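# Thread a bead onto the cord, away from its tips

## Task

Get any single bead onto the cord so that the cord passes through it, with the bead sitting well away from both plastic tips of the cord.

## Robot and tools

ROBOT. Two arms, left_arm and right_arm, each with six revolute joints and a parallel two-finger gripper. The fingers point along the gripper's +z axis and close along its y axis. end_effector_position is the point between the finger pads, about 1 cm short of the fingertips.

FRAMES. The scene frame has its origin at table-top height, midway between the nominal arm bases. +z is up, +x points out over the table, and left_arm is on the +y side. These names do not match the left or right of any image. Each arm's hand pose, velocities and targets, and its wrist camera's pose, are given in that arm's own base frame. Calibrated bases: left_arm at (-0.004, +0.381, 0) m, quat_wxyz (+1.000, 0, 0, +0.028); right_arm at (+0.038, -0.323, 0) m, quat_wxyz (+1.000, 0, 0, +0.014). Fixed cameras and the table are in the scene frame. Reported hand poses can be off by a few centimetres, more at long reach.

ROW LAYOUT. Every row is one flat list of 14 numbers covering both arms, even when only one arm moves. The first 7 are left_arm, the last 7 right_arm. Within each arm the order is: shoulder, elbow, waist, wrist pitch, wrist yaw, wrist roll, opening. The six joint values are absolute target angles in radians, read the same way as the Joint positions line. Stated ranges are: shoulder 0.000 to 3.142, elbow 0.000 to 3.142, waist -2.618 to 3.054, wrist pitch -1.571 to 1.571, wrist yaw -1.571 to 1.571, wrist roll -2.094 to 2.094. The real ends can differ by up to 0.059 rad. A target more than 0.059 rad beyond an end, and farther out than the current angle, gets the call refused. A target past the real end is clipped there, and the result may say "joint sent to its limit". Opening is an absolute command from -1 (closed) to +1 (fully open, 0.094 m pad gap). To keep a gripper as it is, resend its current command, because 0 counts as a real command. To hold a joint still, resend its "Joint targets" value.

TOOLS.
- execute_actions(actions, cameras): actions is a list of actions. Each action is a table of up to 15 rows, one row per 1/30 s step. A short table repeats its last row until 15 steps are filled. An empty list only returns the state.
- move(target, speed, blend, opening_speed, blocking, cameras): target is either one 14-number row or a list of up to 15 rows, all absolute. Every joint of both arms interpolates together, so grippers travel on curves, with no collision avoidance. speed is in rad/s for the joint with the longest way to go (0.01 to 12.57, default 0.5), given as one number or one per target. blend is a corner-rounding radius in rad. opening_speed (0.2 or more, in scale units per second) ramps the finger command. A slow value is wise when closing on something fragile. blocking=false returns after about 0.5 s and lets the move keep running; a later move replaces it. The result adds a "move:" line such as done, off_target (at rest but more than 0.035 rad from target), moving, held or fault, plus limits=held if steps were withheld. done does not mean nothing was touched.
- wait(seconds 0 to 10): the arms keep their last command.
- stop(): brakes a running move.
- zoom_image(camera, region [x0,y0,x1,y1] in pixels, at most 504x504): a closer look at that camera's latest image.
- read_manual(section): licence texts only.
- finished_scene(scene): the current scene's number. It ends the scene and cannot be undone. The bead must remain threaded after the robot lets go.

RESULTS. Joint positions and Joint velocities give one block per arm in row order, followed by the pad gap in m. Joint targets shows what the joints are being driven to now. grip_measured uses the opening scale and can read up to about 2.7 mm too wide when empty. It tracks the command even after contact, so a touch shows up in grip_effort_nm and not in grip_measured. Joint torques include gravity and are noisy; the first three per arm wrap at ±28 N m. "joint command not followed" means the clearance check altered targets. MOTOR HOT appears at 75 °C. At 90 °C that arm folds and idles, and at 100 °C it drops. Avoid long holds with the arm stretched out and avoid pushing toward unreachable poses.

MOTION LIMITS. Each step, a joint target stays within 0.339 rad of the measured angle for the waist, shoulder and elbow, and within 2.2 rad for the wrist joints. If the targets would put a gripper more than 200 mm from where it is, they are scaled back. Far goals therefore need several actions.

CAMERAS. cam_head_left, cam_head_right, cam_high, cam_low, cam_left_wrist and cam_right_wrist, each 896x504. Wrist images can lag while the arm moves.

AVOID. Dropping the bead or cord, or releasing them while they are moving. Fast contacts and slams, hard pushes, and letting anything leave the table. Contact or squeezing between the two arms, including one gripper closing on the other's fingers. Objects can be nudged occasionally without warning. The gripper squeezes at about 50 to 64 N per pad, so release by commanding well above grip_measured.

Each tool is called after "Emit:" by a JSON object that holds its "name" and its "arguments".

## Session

Emit:
{"name": "execute_actions", "arguments": {"actions": []}}

Emit:
{"name": "zoom_image", "arguments": {"camera": "cam_high", "region": [250, 120, 650, 340]}}

Scene clock: 0.00 s.
left_arm: end_effector_position=(+0.4037, +0.0121, +0.1102) grip_measured=+1.000 grip_effort_nm=n/a end_effector_quat_wxyz=(+0.590, -0.022, +0.806, +0.037) | right_arm: end_effector_position=(+0.4107, -0.0136, +0.1308) grip_measured=+1.000 grip_effort_nm=n/a end_effector_quat_wxyz=(+0.636, +0.016, +0.771, -0.041)
Joint names: [shoulder, elbow, waist, wrist pitch, wrist yaw, wrist roll]
Joint positions: left_arm=[1.534 0.395 -0.018 0.833 -0.104 0.002 0.094] | right_arm=[1.572 0.383 0.002 0.999 0.086 -0.027 0.094]
Joint velocities: within noise
Joint torques (N m): no reading
Heat: left arm: 30 °C; right arm: 25 °C.
Joint targets: left_arm=[1.523 0.406 -0.018 0.843 -0.105 0.001] | right_arm=[1.561 0.393 0.002 1.008 0.087 -0.027]
Tool commands: left_gripper/opening=+1.0 right_gripper/opening=+1.0
camera_calibration:
cam_left_wrist: T_world_to_cam=[[0.0385987, -0.987031, -0.155819, 0.0179727], [-0.870684, 0.0432949, -0.489933, 0.430825], [0.490326, 0.15458, -0.857721, 0.00785137], [0, 0, 0, 1]] pos_world=[0.370569, -0.00212655, 0.22061]
cam_right_wrist: T_world_to_cam=[[-0.0964662, -0.993725, -0.0566169, 0.0354012], [-0.795915, 0.11117, -0.595113, 0.431394], [0.597673, -0.012346, -0.801645, -0.0248206], [0, 0, 0, 1]] pos_world=[0.361603, -0.0130855, 0.238835]

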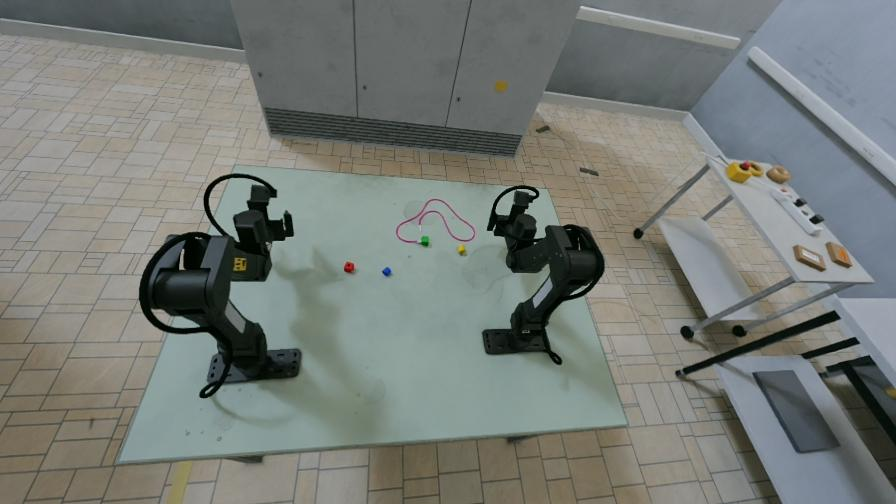

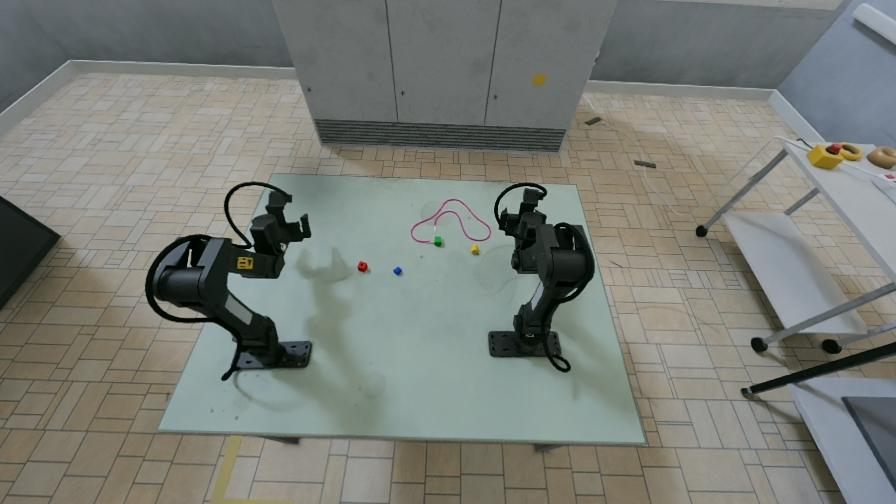

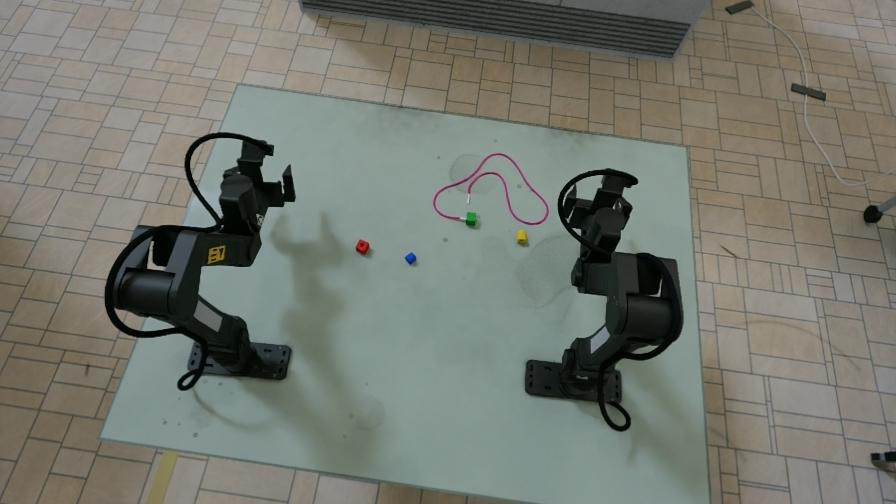

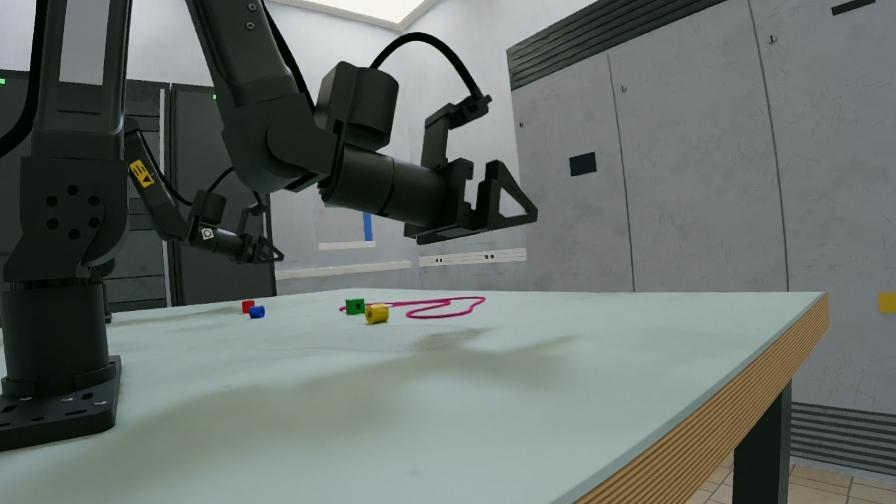

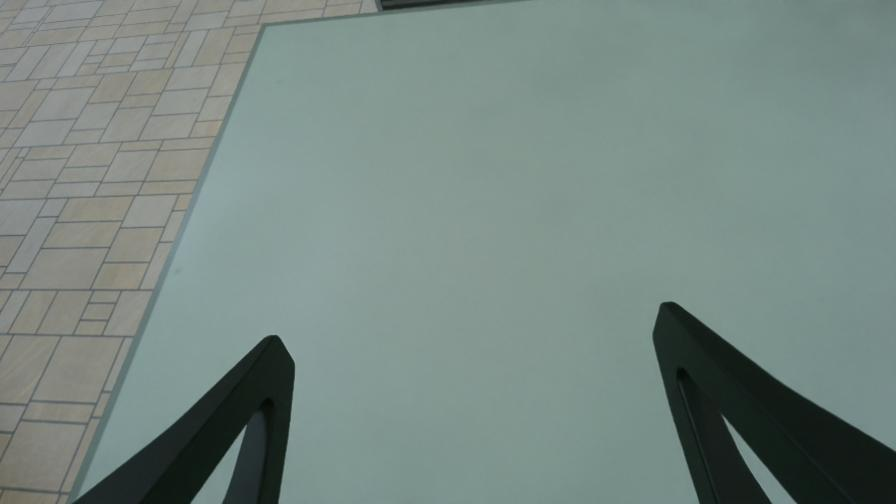

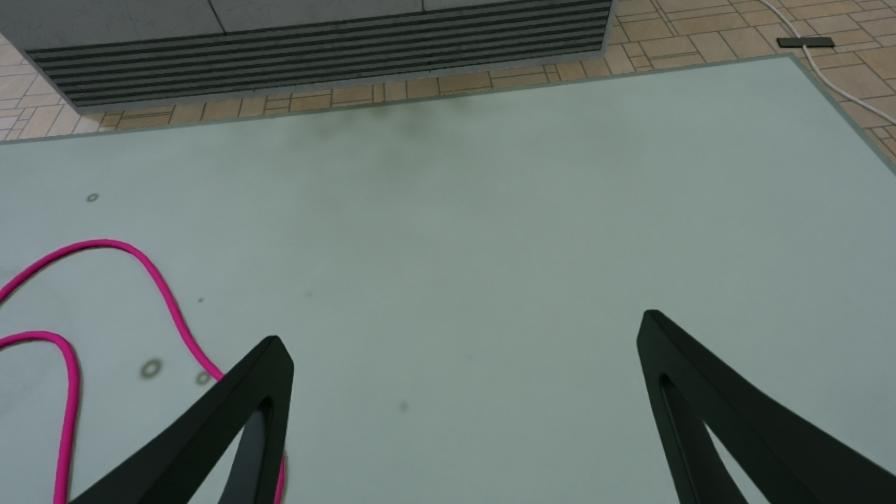

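Scaled by 1.260 from the camera's 896x504 image, which has a finer 1280x720 frame.

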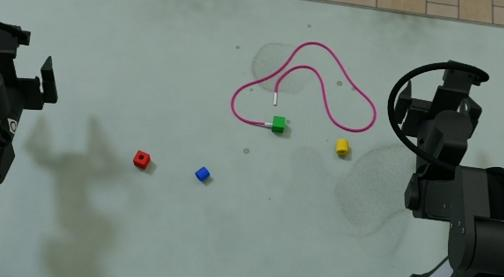

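Emit:
{"name": "zoom_image", "arguments": {"camera": "cam_high", "region": [345, 145, 555, 275]}}

Emit:
{"name": "zoom_image", "arguments": {"camera": "cam_low", "region": [230, 280, 500, 335]}}

Scaled by 2.400 from the camera's 896x504 image, which has a finer 1280x720 frame.

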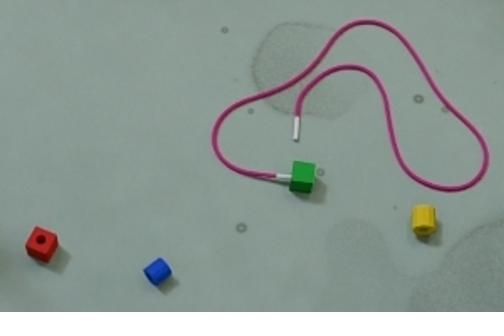

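Scaled by 1.867 from the camera's 896x504 image, which has a finer 1280x720 frame.

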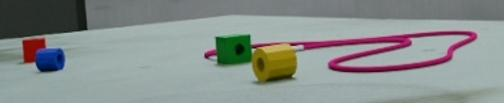

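Emit:
{"name": "zoom_image", "arguments": {"camera": "cam_high", "region": [395, 243, 427, 275]}}

Emit:
{"name": "zoom_image", "arguments": {"camera": "cam_high", "region": [455, 180, 495, 230]}}

Scaled by 15.750 from the camera's 896x504 image, which has a finer 1280x720 frame.

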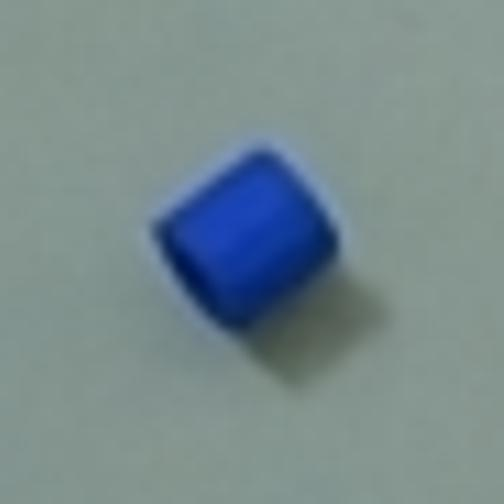

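Scaled by 10.080 from the camera's 896x504 image, which has a finer 1280x720 frame.

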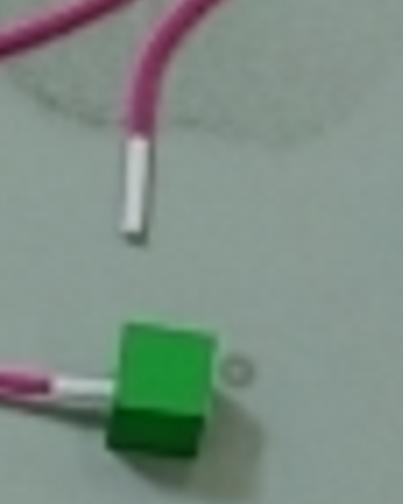

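Emit:
{"name": "move", "arguments": {"target": [2.187,1.906,-0.888,-1.283,0.012,-0.04,-0.2,2.655,2.643,0.586,-1.553,0.02,0.51,-0.2], "speed": 1.0, "cameras": ["cam_high","cam_left_wrist","cam_right_wrist"]}}

Scene clock: 120.93 s.
left_arm: end_effector_position=(+0.2639, -0.3274, +0.0763) grip_measured=-0.198 grip_effort_nm=-0.085 end_effector_quat_wxyz=(+0.000, +0.415, +0.910, -0.004) | right_arm: end_effector_position=(+0.4149, +0.2743, +0.0511) grip_measured=-0.197 grip_effort_nm=-0.173 end_effector_quat_wxyz=(+0.005, -0.043, +0.999, -0.008)
Joint names: [shoulder, elbow, waist, wrist pitch, wrist yaw, wrist roll]
Joint positions: left_arm=[2.165 1.876 -0.892 -1.277 0.008 -0.036 0.038] | right_arm=[2.633 2.602 0.589 -1.539 0.019 0.502 0.038]
Joint torques (N m): left_arm=[-9.61 7.72 0.25 0.29 0.03 -0.04] | right_arm=[-12.45 8.95 -0.18 -0.13 0.01 0.09]
Heat: left arm: 30 °C; right arm: 31 °C.
Joint targets: left_arm=[2.187 1.906 -0.888 -1.283 0.012 -0.040] | right_arm=[2.655 2.643 0.586 -1.553 0.020 0.510]
move: off_target (right_arm); right_arm: the elbow is farthest, 0.041 rad from its target
camera_calibration:
cam_left_wrist: T_world_to_cam=[[-0.833362, -0.552648, 0.00937638, 0.0426672], [-0.403421, 0.619757, 0.673166, 0.283855], [-0.377835, 0.557208, -0.739432, 0.451712], [0, 0, 0, 1]] pos_world=[0.320743, -0.404039, 0.142529]
cam_right_wrist: T_world_to_cam=[[-0.0144693, -0.999782, 0.0150238, 0.281382], [-0.744207, 0.020803, 0.667625, 0.294111], [-0.667792, -0.00152075, -0.744347, 0.431475], [0, 0, 0, 1]] pos_world=[0.511087, 0.275859, 0.120584]
Images, in order (width x height): cam_high 896x504, cam_left_wrist 896x504, cam_right_wrist 896x504.

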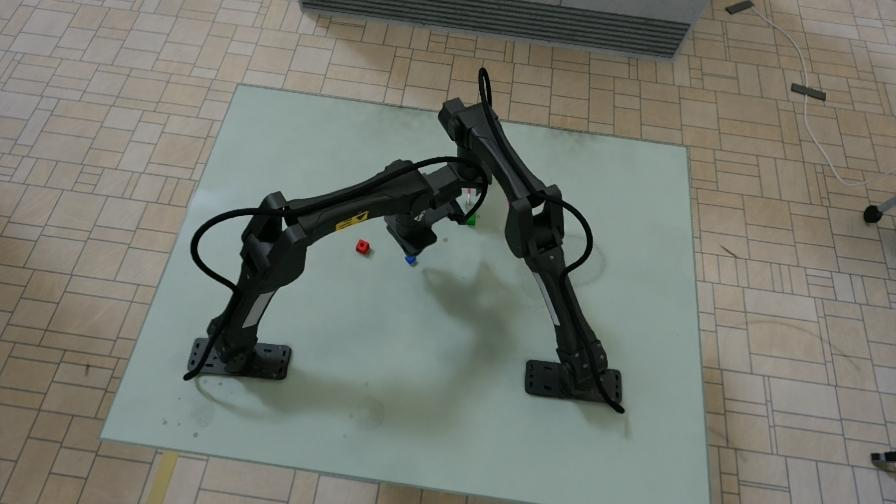

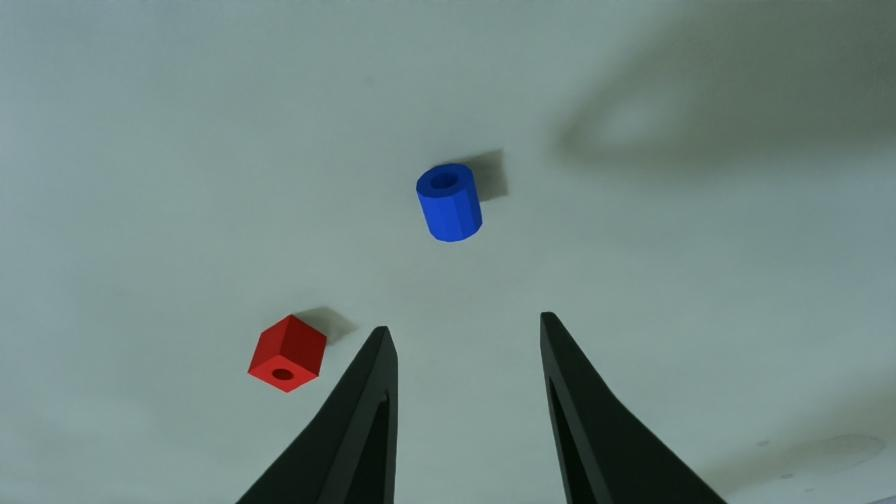

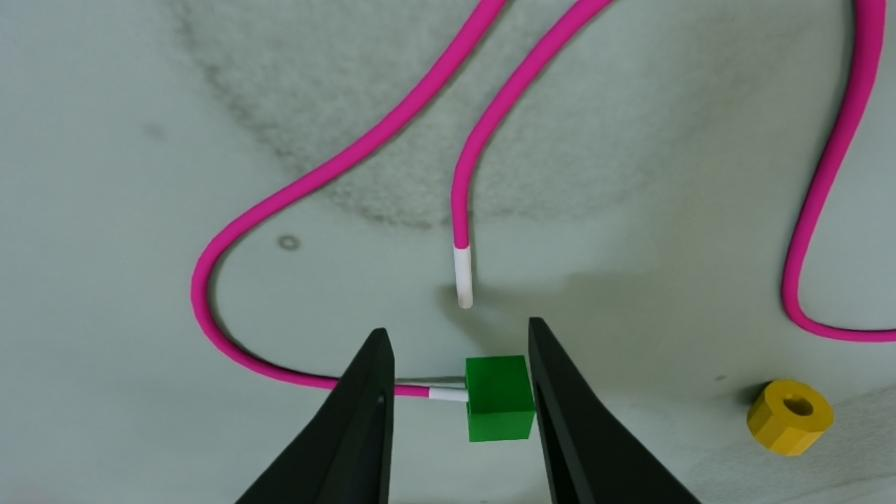

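Emit:
{"name": "move", "arguments": {"target": [[2.187,1.906,-0.888,-1.283,0.012,-0.04,-0.2,2.592,2.643,0.586,-1.553,0.02,0.51,-0.2],[2.187,1.906,-0.888,-1.283,0.012,-0.04,-0.2,2.551,2.408,0.586,-1.363,0.02,0.51,-0.2]], "speed": [0.3,0.25], "cameras": ["cam_right_wrist"]}}

Scene clock: 157.33 s.
left_arm: end_effector_position=(+0.2637, -0.3271, +0.0762) grip_measured=-0.198 grip_effort_nm=-0.085 end_effector_quat_wxyz=(-0.001, +0.415, +0.910, -0.004) | right_arm: end_effector_position=(+0.4149, +0.2744, +0.0276) grip_measured=-0.197 grip_effort_nm=-0.154 end_effector_quat_wxyz=(+0.006, -0.042, +0.999, -0.007)
Joint names: [shoulder, elbow, waist, wrist pitch, wrist yaw, wrist roll]
Joint positions: left_arm=[2.166 1.876 -0.892 -1.279 0.008 -0.036 0.038] | right_arm=[2.593 2.431 0.589 -1.405 0.018 0.504 0.038]
Joint torques (N m): left_arm=[-9.61 7.72 0.28 0.3 0.03 -0.05] | right_arm=[-17.33 4.23 -0.31 0.42 0 0.08]
Heat: left arm: 30 °C; right arm: 34 °C.
Joint targets: left_arm=[2.187 1.906 -0.888 -1.283 0.012 -0.040] | right_arm=[2.551 2.408 0.586 -1.363 0.020 0.510]
move: off_target (right_arm); right_arm: the shoulder is farthest, 0.042 rad from its target
camera_calibration:
cam_right_wrist: T_world_to_cam=[[-0.0160763, -0.999784, 0.0131828, 0.282523], [-0.745592, 0.0207716, 0.666078, 0.310383], [-0.666208, 0.000879072, -0.745765, 0.41266], [0, 0, 0, 1]] pos_world=[0.510879, 0.275652, 0.097284]
Images, in order (width x height): cam_right_wrist 896x504.

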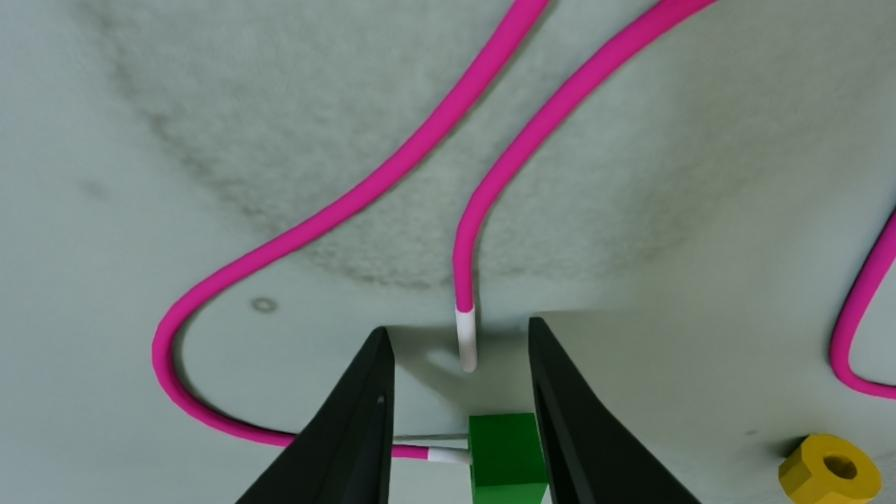

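Emit:
{"name": "move", "arguments": {"target": [[2.187,1.906,-0.888,-1.283,0.012,-0.04,-0.2,2.551,2.387,0.586,-1.342,0.02,0.51,-0.4],[2.187,1.906,-0.888,-1.283,0.012,-0.04,-0.2,2.551,2.387,0.586,-1.342,0.02,0.51,-0.97]], "speed": 0.06, "opening_speed": 1.0, "cameras": ["cam_right_wrist"]}}

Scene clock: 166.57 s.
left_arm: end_effector_position=(+0.2637, -0.3271, +0.0762) grip_measured=-0.198 grip_effort_nm=-0.090 end_effector_quat_wxyz=(-0.001, +0.415, +0.910, -0.004) | right_arm: end_effector_position=(+0.4192, +0.2809, +0.0272) grip_measured=-0.929 grip_effort_nm=-1.053 end_effector_quat_wxyz=(+0.016, -0.043, +0.999, +0.008)
Joint names: [shoulder, elbow, waist, wrist pitch, wrist yaw, wrist roll]
Joint positions: left_arm=[2.166 1.876 -0.892 -1.279 0.008 -0.036 0.038] | right_arm=[2.584 2.413 0.589 -1.362 0.002 0.504 0.003]
Joint torques (N m): left_arm=[-9.62 7.73 0.27 0.3 0.03 -0.05] | right_arm=[-16.7 4.11 -0.31 0.28 0.16 0.06]
Heat: left arm: 30 °C; right arm: 37 °C.
Joint targets: left_arm=[2.187 1.906 -0.888 -1.283 0.012 -0.040] | right_arm=[2.551 2.387 0.586 -1.342 0.020 0.510]
move: done; target 2's new numbers were sent with right_arm's wrist pitch 0.039 rad from that target
camera_calibration:
cam_right_wrist: T_world_to_cam=[[-0.0152488, -0.999709, -0.0186727, 0.289653], [-0.757695, -0.000632265, 0.652609, 0.325181], [-0.652431, 0.0240997, -0.757465, 0.403289], [0, 0, 0, 1]] pos_world=[0.513923, 0.280055, 0.09867]
Images, in order (width x height): cam_right_wrist 896x504.

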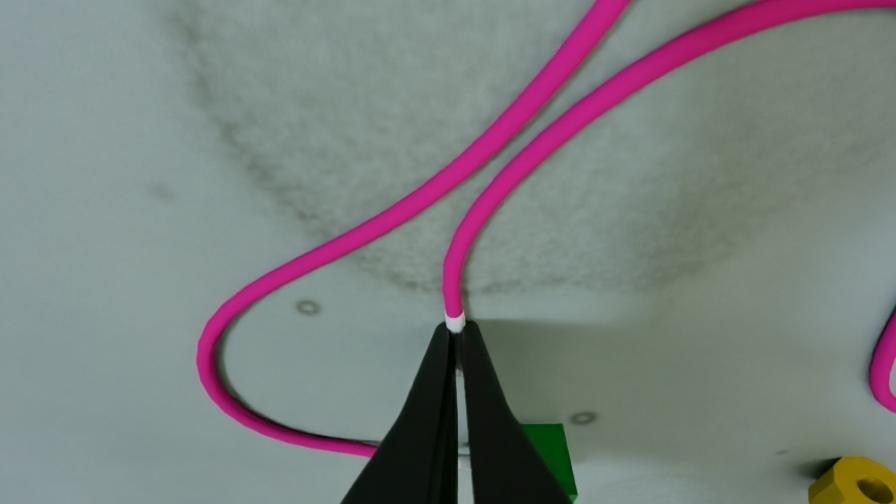

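Emit:
{"name": "move", "arguments": {"target": [[2.230,1.686,-0.882,-1.026,0.012,-0.154,-0.2,2.149,1.876,0.514,-1.244,0.02,0.55,-0.97],[2.230,1.686,-0.882,-1.026,0.012,-0.154,-0.67,1.781,1.177,0.685,-0.913,0.02,0.713,-0.97]], "speed": 0.4, "opening_speed": 0.8, "cameras": ["cam_high","cam_left_wrist","cam_right_wrist"]}}

Scene clock: 237.07 s.
left_arm: end_effector_position=(+0.2398, -0.3129, +0.0098) grip_measured=-0.668 grip_effort_nm=-0.100 end_effector_quat_wxyz=(-0.046, +0.428, +0.902, +0.019) | right_arm: end_effector_position=(+0.2966, +0.2040, +0.0438) grip_measured=-0.929 grip_effort_nm=-1.057 end_effector_quat_wxyz=(+0.086, +0.060, +0.994, +0.028)
Joint names: [shoulder, elbow, waist, wrist pitch, wrist yaw, wrist roll]
Joint positions: left_arm=[2.212 1.677 -0.916 -1.136 0.008 -0.03 0.016] | right_arm=[1.806 1.214 0.633 -0.81 0.067 0.748 0.003]
Joint torques (N m): left_arm=[-9.81 5.68 2.73 1.17 0.03 -1.18] | right_arm=[-10.15 3.14 4.56 -0.67 -0.44 -0.33]
Heat: left arm: 30 °C; right arm: 35 °C.
Joint targets: left_arm=[2.230 1.686 -0.882 -1.026 0.012 -0.154] | right_arm=[1.781 1.177 0.685 -0.913 0.020 0.713]
move: off_target (left_arm, right_arm); target 2's new numbers were sent with left_arm's wrist roll 0.124 rad from that target; left_arm: the wrist roll is farthest, 0.124 rad from its target; right_arm: the wrist pitch is farthest, 0.103 rad from its target
camera_calibration:
cam_left_wrist: T_world_to_cam=[[-0.848915, -0.528153, 0.0199251, 0.0424927], [-0.339455, 0.573737, 0.745383, 0.279552], [-0.405108, 0.626004, -0.666338, 0.412657], [0, 0, 0, 1]] pos_world=[0.298139, -0.396271, 0.0657488]
cam_right_wrist: T_world_to_cam=[[-0.212173, -0.973813, -0.0816773, 0.267031], [-0.826303, 0.134154, 0.547016, 0.218806], [-0.521734, 0.183552, -0.833128, 0.269676], [0, 0, 0, 1]] pos_world=[0.378156, 0.181185, 0.126794]
Images, in order (width x height): cam_high 896x504, cam_left_wrist 896x504, cam_right_wrist 896x504.

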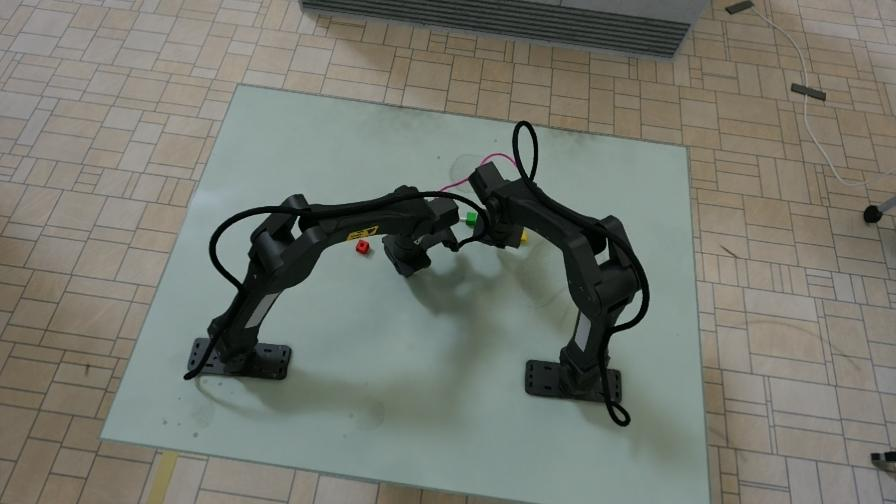

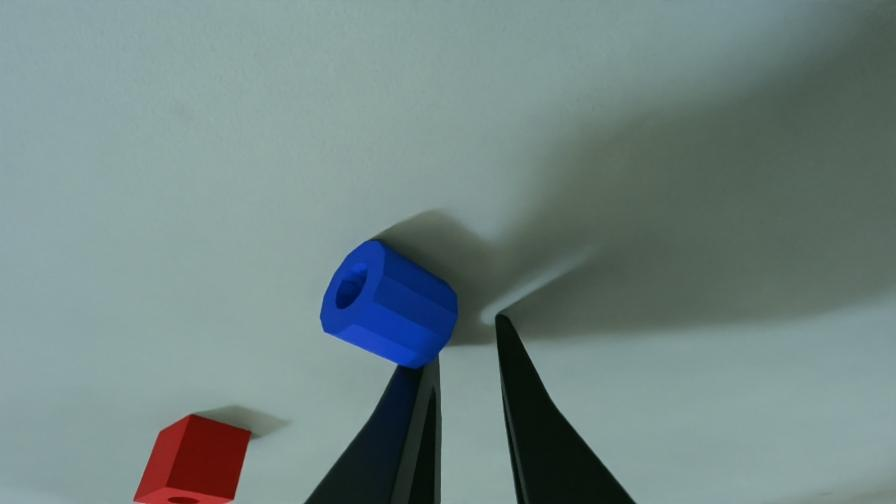

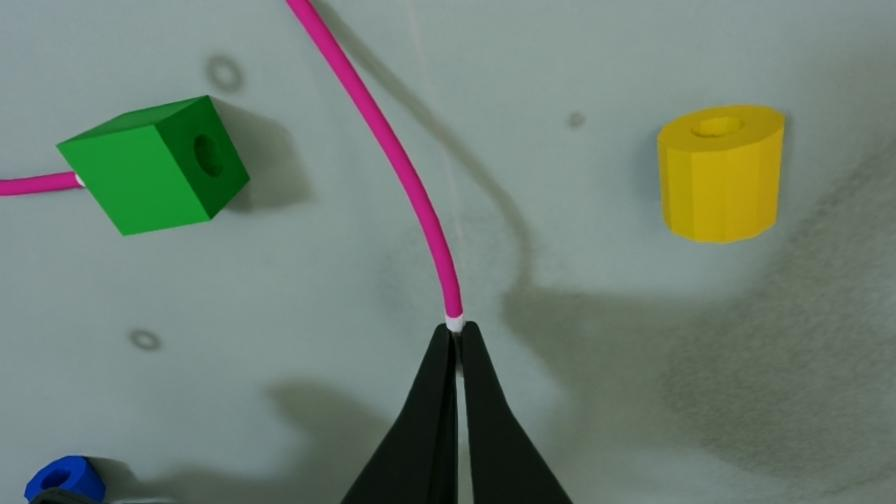

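Emit:
{"name": "move", "arguments": {"target": [2.212,1.680,-0.912,-1.125,0.010,-0.035,-0.67,1.781,1.18,0.42,-0.86,0.03,0.52,-0.97], "speed": 0.3, "cameras": ["cam_high","cam_left_wrist","cam_right_wrist"]}}

Scene clock: 250.03 s.
left_arm: end_effector_position=(+0.2395, -0.3155, +0.0097) grip_measured=-0.668 grip_effort_nm=-0.076 end_effector_quat_wxyz=(-0.046, +0.421, +0.906, +0.011) | right_arm: end_effector_position=(+0.3112, +0.1354, +0.0357) grip_measured=-0.929 grip_effort_nm=-1.053 end_effector_quat_wxyz=(+0.048, +0.052, +0.997, +0.009)
Joint names: [shoulder, elbow, waist, wrist pitch, wrist yaw, wrist roll]
Joint positions: left_arm=[2.212 1.677 -0.913 -1.128 0.024 -0.042 0.016] | right_arm=[1.806 1.192 0.421 -0.863 0.027 0.525 0.003]
Joint torques (N m): left_arm=[-11.32 5.24 0.1 0.24 -0.13 0.04] | right_arm=[-9.91 4.79 -0.14 0.22 0.03 -0.02]
Heat: left arm: 31 °C; right arm: 33 °C.
Joint targets: left_arm=[2.212 1.680 -0.912 -1.125 0.010 -0.035] | right_arm=[1.781 1.180 0.420 -0.860 0.030 0.520]
move: done
camera_calibration:
cam_left_wrist: T_world_to_cam=[[-0.839803, -0.541851, 0.0335728, 0.0343257], [-0.343964, 0.578909, 0.739292, 0.283743], [-0.420022, 0.609313, -0.672547, 0.412438], [0, 0, 0, 1]] pos_world=[0.299657, -0.396965, 0.0664627]
cam_right_wrist: T_world_to_cam=[[-0.202182, -0.978788, -0.0331122, 0.198628], [-0.782836, 0.141204, 0.605994, 0.227996], [-0.588464, 0.148442, -0.79478, 0.307371], [0, 0, 0, 1]] pos_world=[0.399519, 0.116593, 0.112705]
Images, in order (width x height): cam_high 896x504, cam_left_wrist 896x504, cam_right_wrist 896x504.

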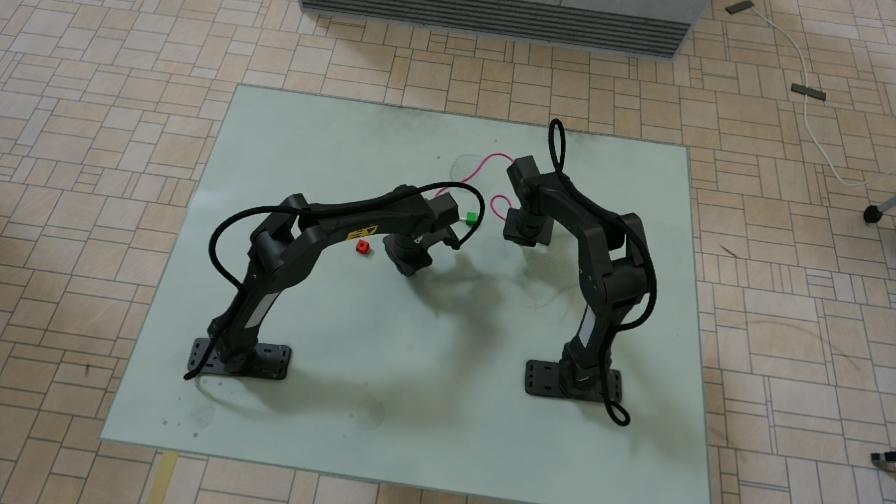

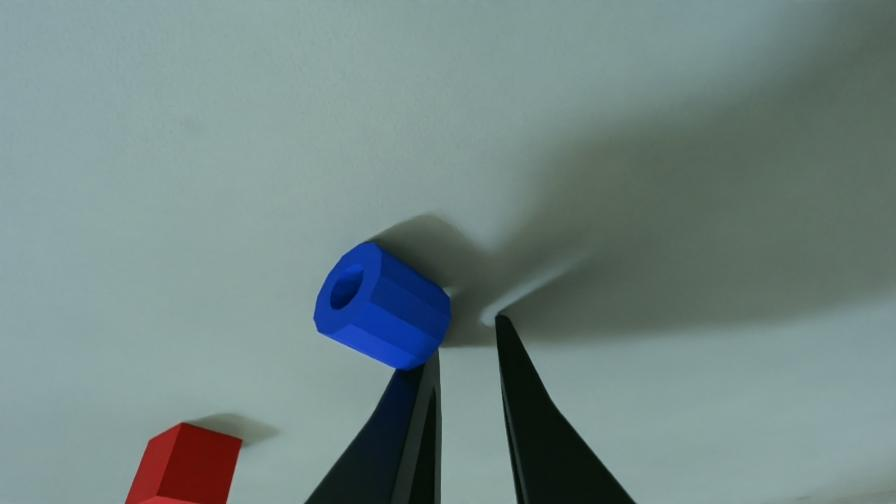

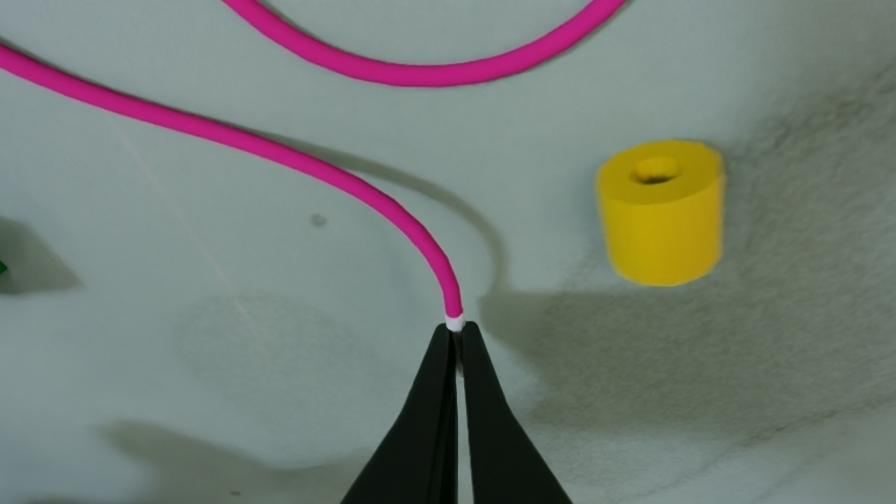

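Emit:
{"name": "move", "arguments": {"target": [[2.16,1.925,-0.912,-1.29,0.012,-0.04,-0.67,1.781,1.145,0.42,-0.825,0.03,0.52,-0.97],[2.14,1.925,-0.881,-1.29,0.012,-0.925,-0.2,1.781,1.145,0.42,-0.825,0.03,0.52,-0.3]], "speed": [0.3,0.6], "cameras": ["cam_high","cam_left_wrist","cam_right_wrist"]}}

Scene clock: 291.13 s.
left_arm: end_effector_position=(+0.2650, -0.3300, +0.0679) grip_measured=-0.202 grip_effort_nm=0.090 end_effector_quat_wxyz=(-0.012, -0.014, +1.000, +0.001) | right_arm: end_effector_position=(+0.3044, +0.1324, +0.0281) grip_measured=-0.303 grip_effort_nm=0.120 end_effector_quat_wxyz=(+0.039, +0.051, +0.998, +0.005)
Joint names: [shoulder, elbow, waist, wrist pitch, wrist yaw, wrist roll]
Joint positions: left_arm=[2.201 1.899 -0.889 -1.285 0.017 -0.918 0.037] | right_arm=[1.806 1.161 0.421 -0.85 0.027 0.523 0.033]
Joint torques (N m): left_arm=[-17.1 7.34 0.65 0.27 -0.05 -0.07] | right_arm=[-9.91 4.37 -0.1 0.39 0.02 -0.01]
Heat: left arm: 33 °C; right arm: 32 °C.
Joint targets: left_arm=[2.140 1.925 -0.881 -1.290 0.012 -0.925] | right_arm=[1.781 1.145 0.420 -0.825 0.030 0.520]
move: off_target (left_arm); target 2's new numbers were sent with left_arm's shoulder 0.061 rad from that target; left_arm: the shoulder is farthest, 0.061 rad from its target
camera_calibration:
cam_left_wrist: T_world_to_cam=[[-0.100573, -0.994926, 0.00277756, -0.297406], [-0.716719, 0.0743856, 0.693383, 0.193389], [-0.690072, 0.0677446, -0.720564, 0.367309], [0, 0, 0, 1]] pos_world=[0.362164, -0.335166, 0.131403]
cam_right_wrist: T_world_to_cam=[[-0.201553, -0.979223, -0.022323, 0.193448], [-0.77277, 0.144972, 0.617907, 0.223749], [-0.601833, 0.141791, -0.785934, 0.30237], [0, 0, 0, 1]] pos_world=[0.393873, 0.114118, 0.103705]
Images, in order (width x height): cam_high 896x504, cam_left_wrist 896x504, cam_right_wrist 896x504.

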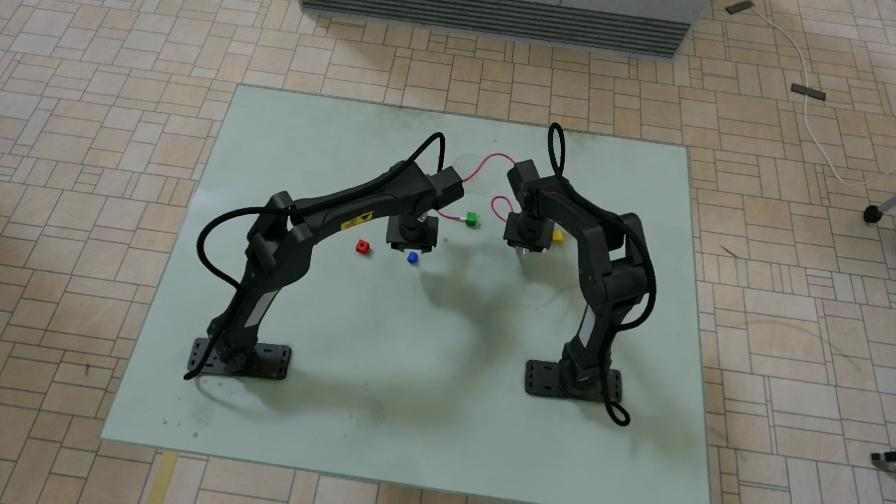

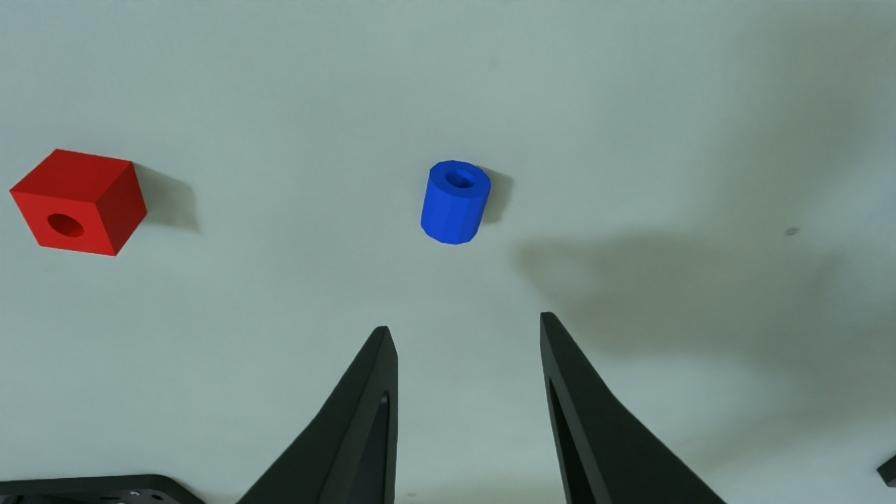

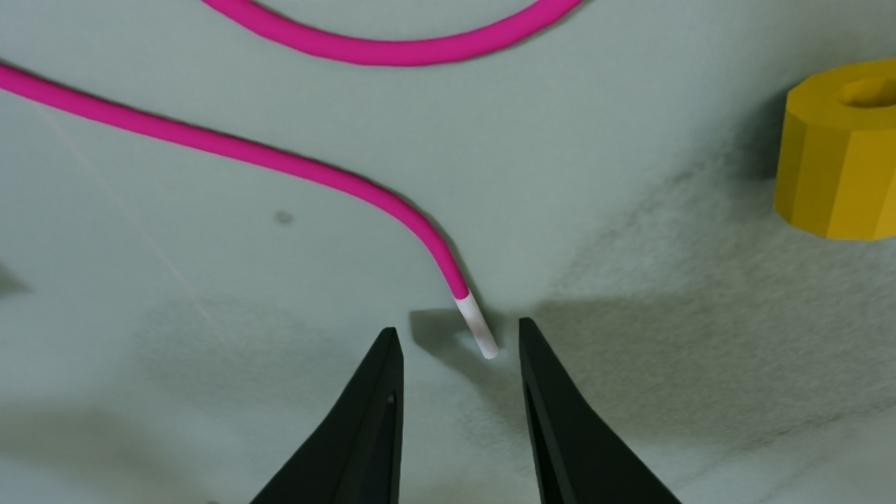

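Emit:
{"name": "move", "arguments": {"target": [[2.252,1.723,-0.881,-1.043,0.007,-0.722,-0.2,1.781,1.145,0.42,-0.825,0.03,0.52,-0.3]], "speed": 0.25, "cameras": ["cam_left_wrist"]}}

Scene clock: 343.23 s.
left_arm: end_effector_position=(+0.2661, -0.3312, +0.0101) grip_measured=-0.202 grip_effort_nm=0.095 end_effector_quat_wxyz=(-0.007, +0.081, +0.997, -0.005) | right_arm: end_effector_position=(+0.3044, +0.1324, +0.0281) grip_measured=-0.303 grip_effort_nm=0.120 end_effector_quat_wxyz=(+0.039, +0.051, +0.998, +0.005)
Joint names: [shoulder, elbow, waist, wrist pitch, wrist yaw, wrist roll]
Joint positions: left_arm=[2.236 1.724 -0.889 -1.062 0.017 -0.728 0.038] | right_arm=[1.806 1.161 0.421 -0.85 0.027 0.523 0.033]
Joint torques (N m): left_arm=[-10.44 5.12 0.66 0.5 -0.1 0.02] | right_arm=[-9.89 4.44 -0.17 0.38 0.03 -0.02]
Heat: left arm: 40 °C; right arm: 33 °C.
Joint targets: left_arm=[2.252 1.723 -0.881 -1.043 0.007 -0.722] | right_arm=[1.781 1.145 0.420 -0.825 0.030 0.520]
move: done
camera_calibration:
cam_left_wrist: T_world_to_cam=[[-0.286674, -0.957924, 0.0140927, -0.236651], [-0.694955, 0.218057, 0.685192, 0.276141], [-0.659436, 0.186633, -0.728226, 0.357846], [0, 0, 0, 1]] pos_world=[0.360041, -0.353694, 0.0747176]
Images, in order (width x height): cam_left_wrist 896x504.

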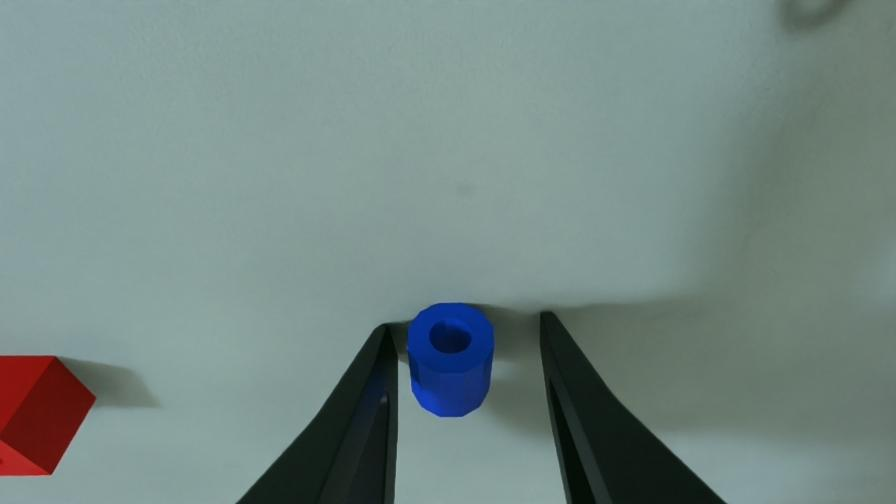

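Emit:
{"name": "move", "arguments": {"target": [[2.252,1.723,-0.881,-1.043,0.007,-0.722,-0.67,1.781,1.145,0.42,-0.825,0.03,0.52,-0.3]], "opening_speed": 0.5, "cameras": ["cam_left_wrist"]}}

Scene clock: 354.77 s.
left_arm: end_effector_position=(+0.2666, -0.3313, +0.0101) grip_measured=-0.626 grip_effort_nm=-1.009 end_effector_quat_wxyz=(-0.006, +0.081, +0.997, -0.004) | right_arm: end_effector_position=(+0.3044, +0.1324, +0.0281) grip_measured=-0.303 grip_effort_nm=0.120 end_effector_quat_wxyz=(+0.039, +0.051, +0.998, +0.005)
Joint names: [shoulder, elbow, waist, wrist pitch, wrist yaw, wrist roll]
Joint positions: left_arm=[2.236 1.724 -0.889 -1.06 0.015 -0.727 0.018] | right_arm=[1.806 1.161 0.421 -0.85 0.027 0.523 0.033]
Joint torques (N m): left_arm=[-10.43 5.15 0.64 0.49 -0.07 0.04] | right_arm=[-9.83 4.41 -0.09 0.41 0.04 -0.01]
Heat: left arm: 37 °C; right arm: 33 °C.
Joint targets: left_arm=[2.252 1.723 -0.881 -1.043 0.007 -0.722] | right_arm=[1.781 1.145 0.420 -0.825 0.030 0.520]
move: done
camera_calibration:
cam_left_wrist: T_world_to_cam=[[-0.287855, -0.957581, 0.0133348, -0.236157], [-0.696415, 0.218864, 0.68345, 0.277197], [-0.657377, 0.187448, -0.729875, 0.357897], [0, 0, 0, 1]] pos_world=[0.360339, -0.353895, 0.0749192]
Images, in order (width x height): cam_left_wrist 896x504.

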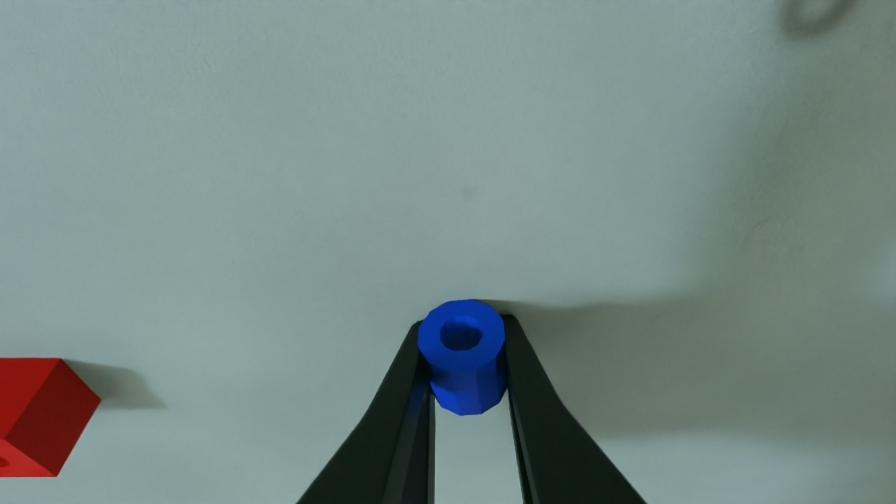

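Emit:
{"name": "move", "arguments": {"target": [[2.141,2.0015,-0.881,-1.355,0.007,-0.722,-0.67,1.781,1.145,0.42,-0.825,0.03,0.52,-0.3],[2.058,0.774,-0.742,1.355,0.888,0.005,-0.67,2.3204,2.0725,0.505,-1.318,0.012,-0.486,-0.3]], "speed": [0.4,0.7], "blend": [0.04,0], "cameras": ["cam_high","cam_left_wrist","cam_right_wrist"]}}

Scene clock: 378.63 s.
left_arm: end_effector_position=(+0.2400, -0.4105, +0.1158) grip_measured=-0.627 grip_effort_nm=-1.023 end_effector_quat_wxyz=(+0.470, +0.511, +0.499, -0.519) | right_arm: end_effector_position=(+0.3941, +0.2102, +0.0592) grip_measured=-0.303 grip_effort_nm=0.120 end_effector_quat_wxyz=(-0.003, -0.469, +0.883, -0.011)
Joint names: [shoulder, elbow, waist, wrist pitch, wrist yaw, wrist roll]
Joint positions: left_arm=[2.109 0.778 -0.751 1.301 0.88 -0.013 0.018] | right_arm=[2.301 2.031 0.497 -1.306 0.022 -0.48 0.033]
Joint torques (N m): left_arm=[-13.76 3.55 0.69 1.85 0.07 0.17] | right_arm=[-10.85 9.13 0.77 -0.1 -0.11 -0.04]
Heat: left arm: 35 °C; right arm: 33 °C.
Joint targets: left_arm=[2.058 0.774 -0.742 1.355 0.888 0.005] | right_arm=[2.320 2.072 0.505 -1.318 0.012 -0.486]
move: off_target (left_arm, right_arm); left_arm: the wrist pitch is farthest, 0.054 rad from its target; right_arm: the elbow is farthest, 0.042 rad from its target
camera_calibration:
cam_left_wrist: T_world_to_cam=[[-0.993629, 0.0641845, -0.0926412, 0.279979], [0.111379, 0.684851, -0.72012, 0.363737], [0.0172249, -0.725851, -0.687637, -0.109367], [0, 0, 0, 1]] pos_world=[0.239567, -0.34646, 0.212667]
cam_right_wrist: T_world_to_cam=[[0.767907, -0.640288, 0.018684, -0.167232], [-0.475653, -0.550435, 0.686131, 0.287686], [-0.429037, -0.535772, -0.727238, 0.440607], [0, 0, 0, 1]] pos_world=[0.454293, 0.287341, 0.126161]
Images, in order (width x height): cam_high 896x504, cam_left_wrist 896x504, cam_right_wrist 896x504.

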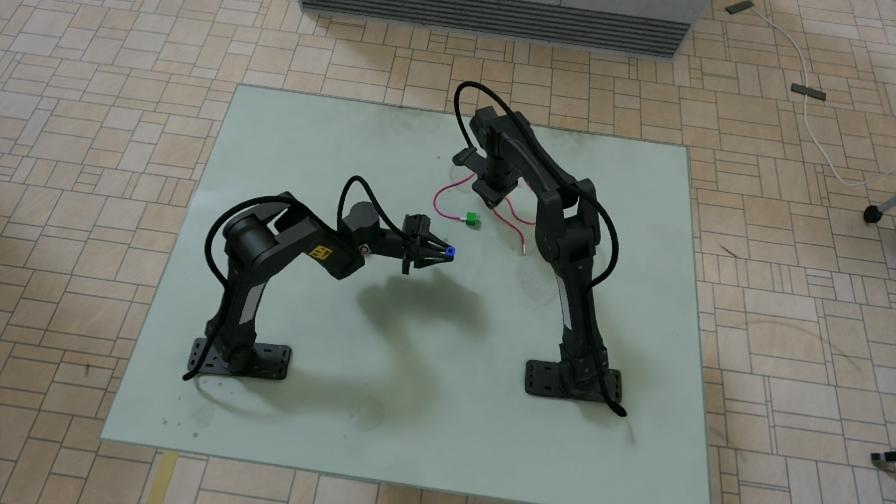

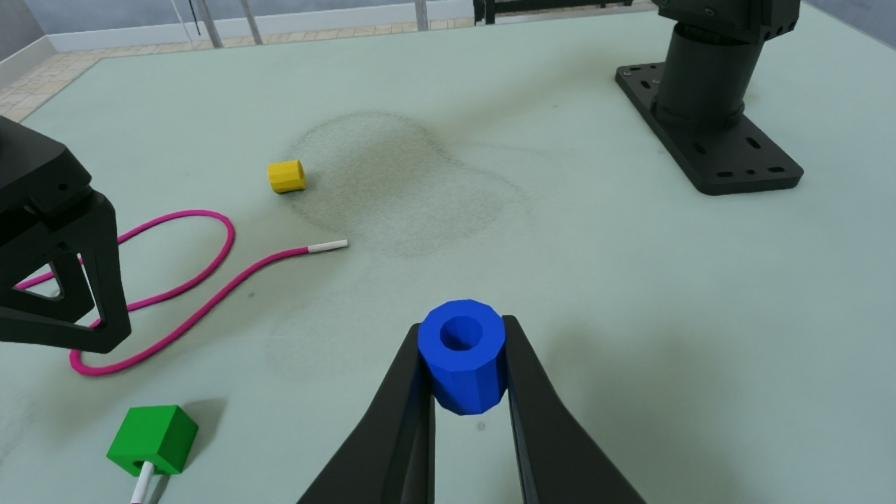

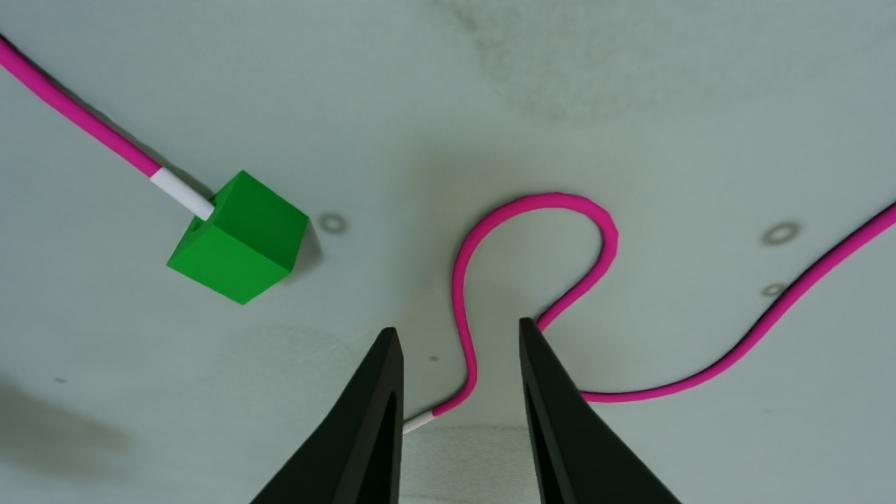

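Emit:
{"name": "move", "arguments": {"target": [2.058,0.774,-0.742,1.355,0.888,0.005,-0.67,2.3897,2.072,0.465,-1.204,0.0,0.307,-0.3], "speed": 0.5, "cameras": ["cam_right_wrist"]}}

Scene clock: 410.23 s.
left_arm: end_effector_position=(+0.2398, -0.4105, +0.1158) grip_measured=-0.627 grip_effort_nm=-1.033 end_effector_quat_wxyz=(+0.470, +0.511, +0.498, -0.519) | right_arm: end_effector_position=(+0.4101, +0.2104, +0.0289) grip_measured=-0.303 grip_effort_nm=0.120 end_effector_quat_wxyz=(+0.002, -0.087, +0.996, -0.001)
Joint names: [shoulder, elbow, waist, wrist pitch, wrist yaw, wrist roll]
Joint positions: left_arm=[2.109 0.778 -0.751 1.301 0.882 -0.013 0.018] | right_arm=[2.371 2.031 0.473 -1.228 0.004 0.299 0.033]
Joint torques (N m): left_arm=[-13.76 3.56 0.7 1.84 0.06 0.15] | right_arm=[-11.3 9.05 -0.73 0.28 -0.07 0.08]
Heat: left arm: 33 °C; right arm: 36 °C.
Joint targets: left_arm=[2.058 0.774 -0.742 1.355 0.888 0.005] | right_arm=[2.390 2.072 0.465 -1.204 0.000 0.307]
move: off_target (left_arm, right_arm); left_arm: the wrist pitch is farthest, 0.054 rad from its target; right_arm: the elbow is farthest, 0.041 rad from its target
camera_calibration:
cam_right_wrist: T_world_to_cam=[[0.0728336, -0.997342, 0.00224201, 0.181833], [-0.737601, -0.052352, 0.673204, 0.319184], [-0.671297, -0.0506856, -0.739453, 0.423215], [0, 0, 0, 1]] pos_world=[0.506291, 0.219511, 0.097664]
Images, in order (width x height): cam_right_wrist 896x504.

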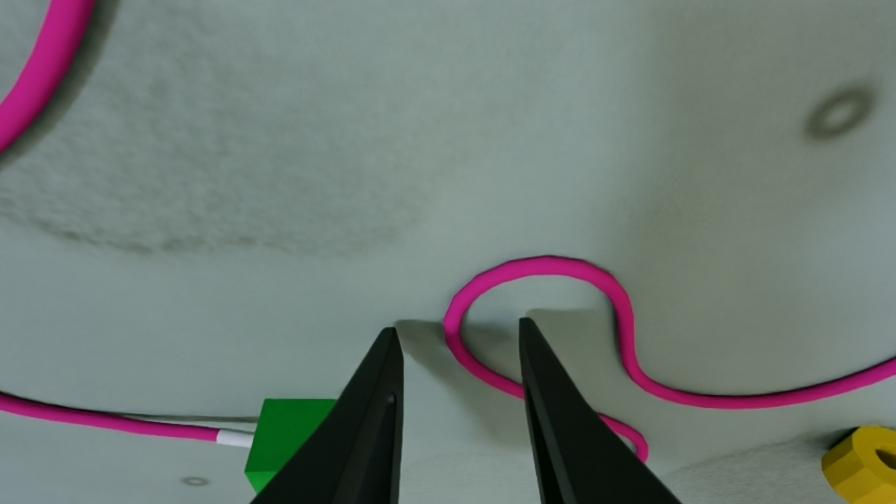

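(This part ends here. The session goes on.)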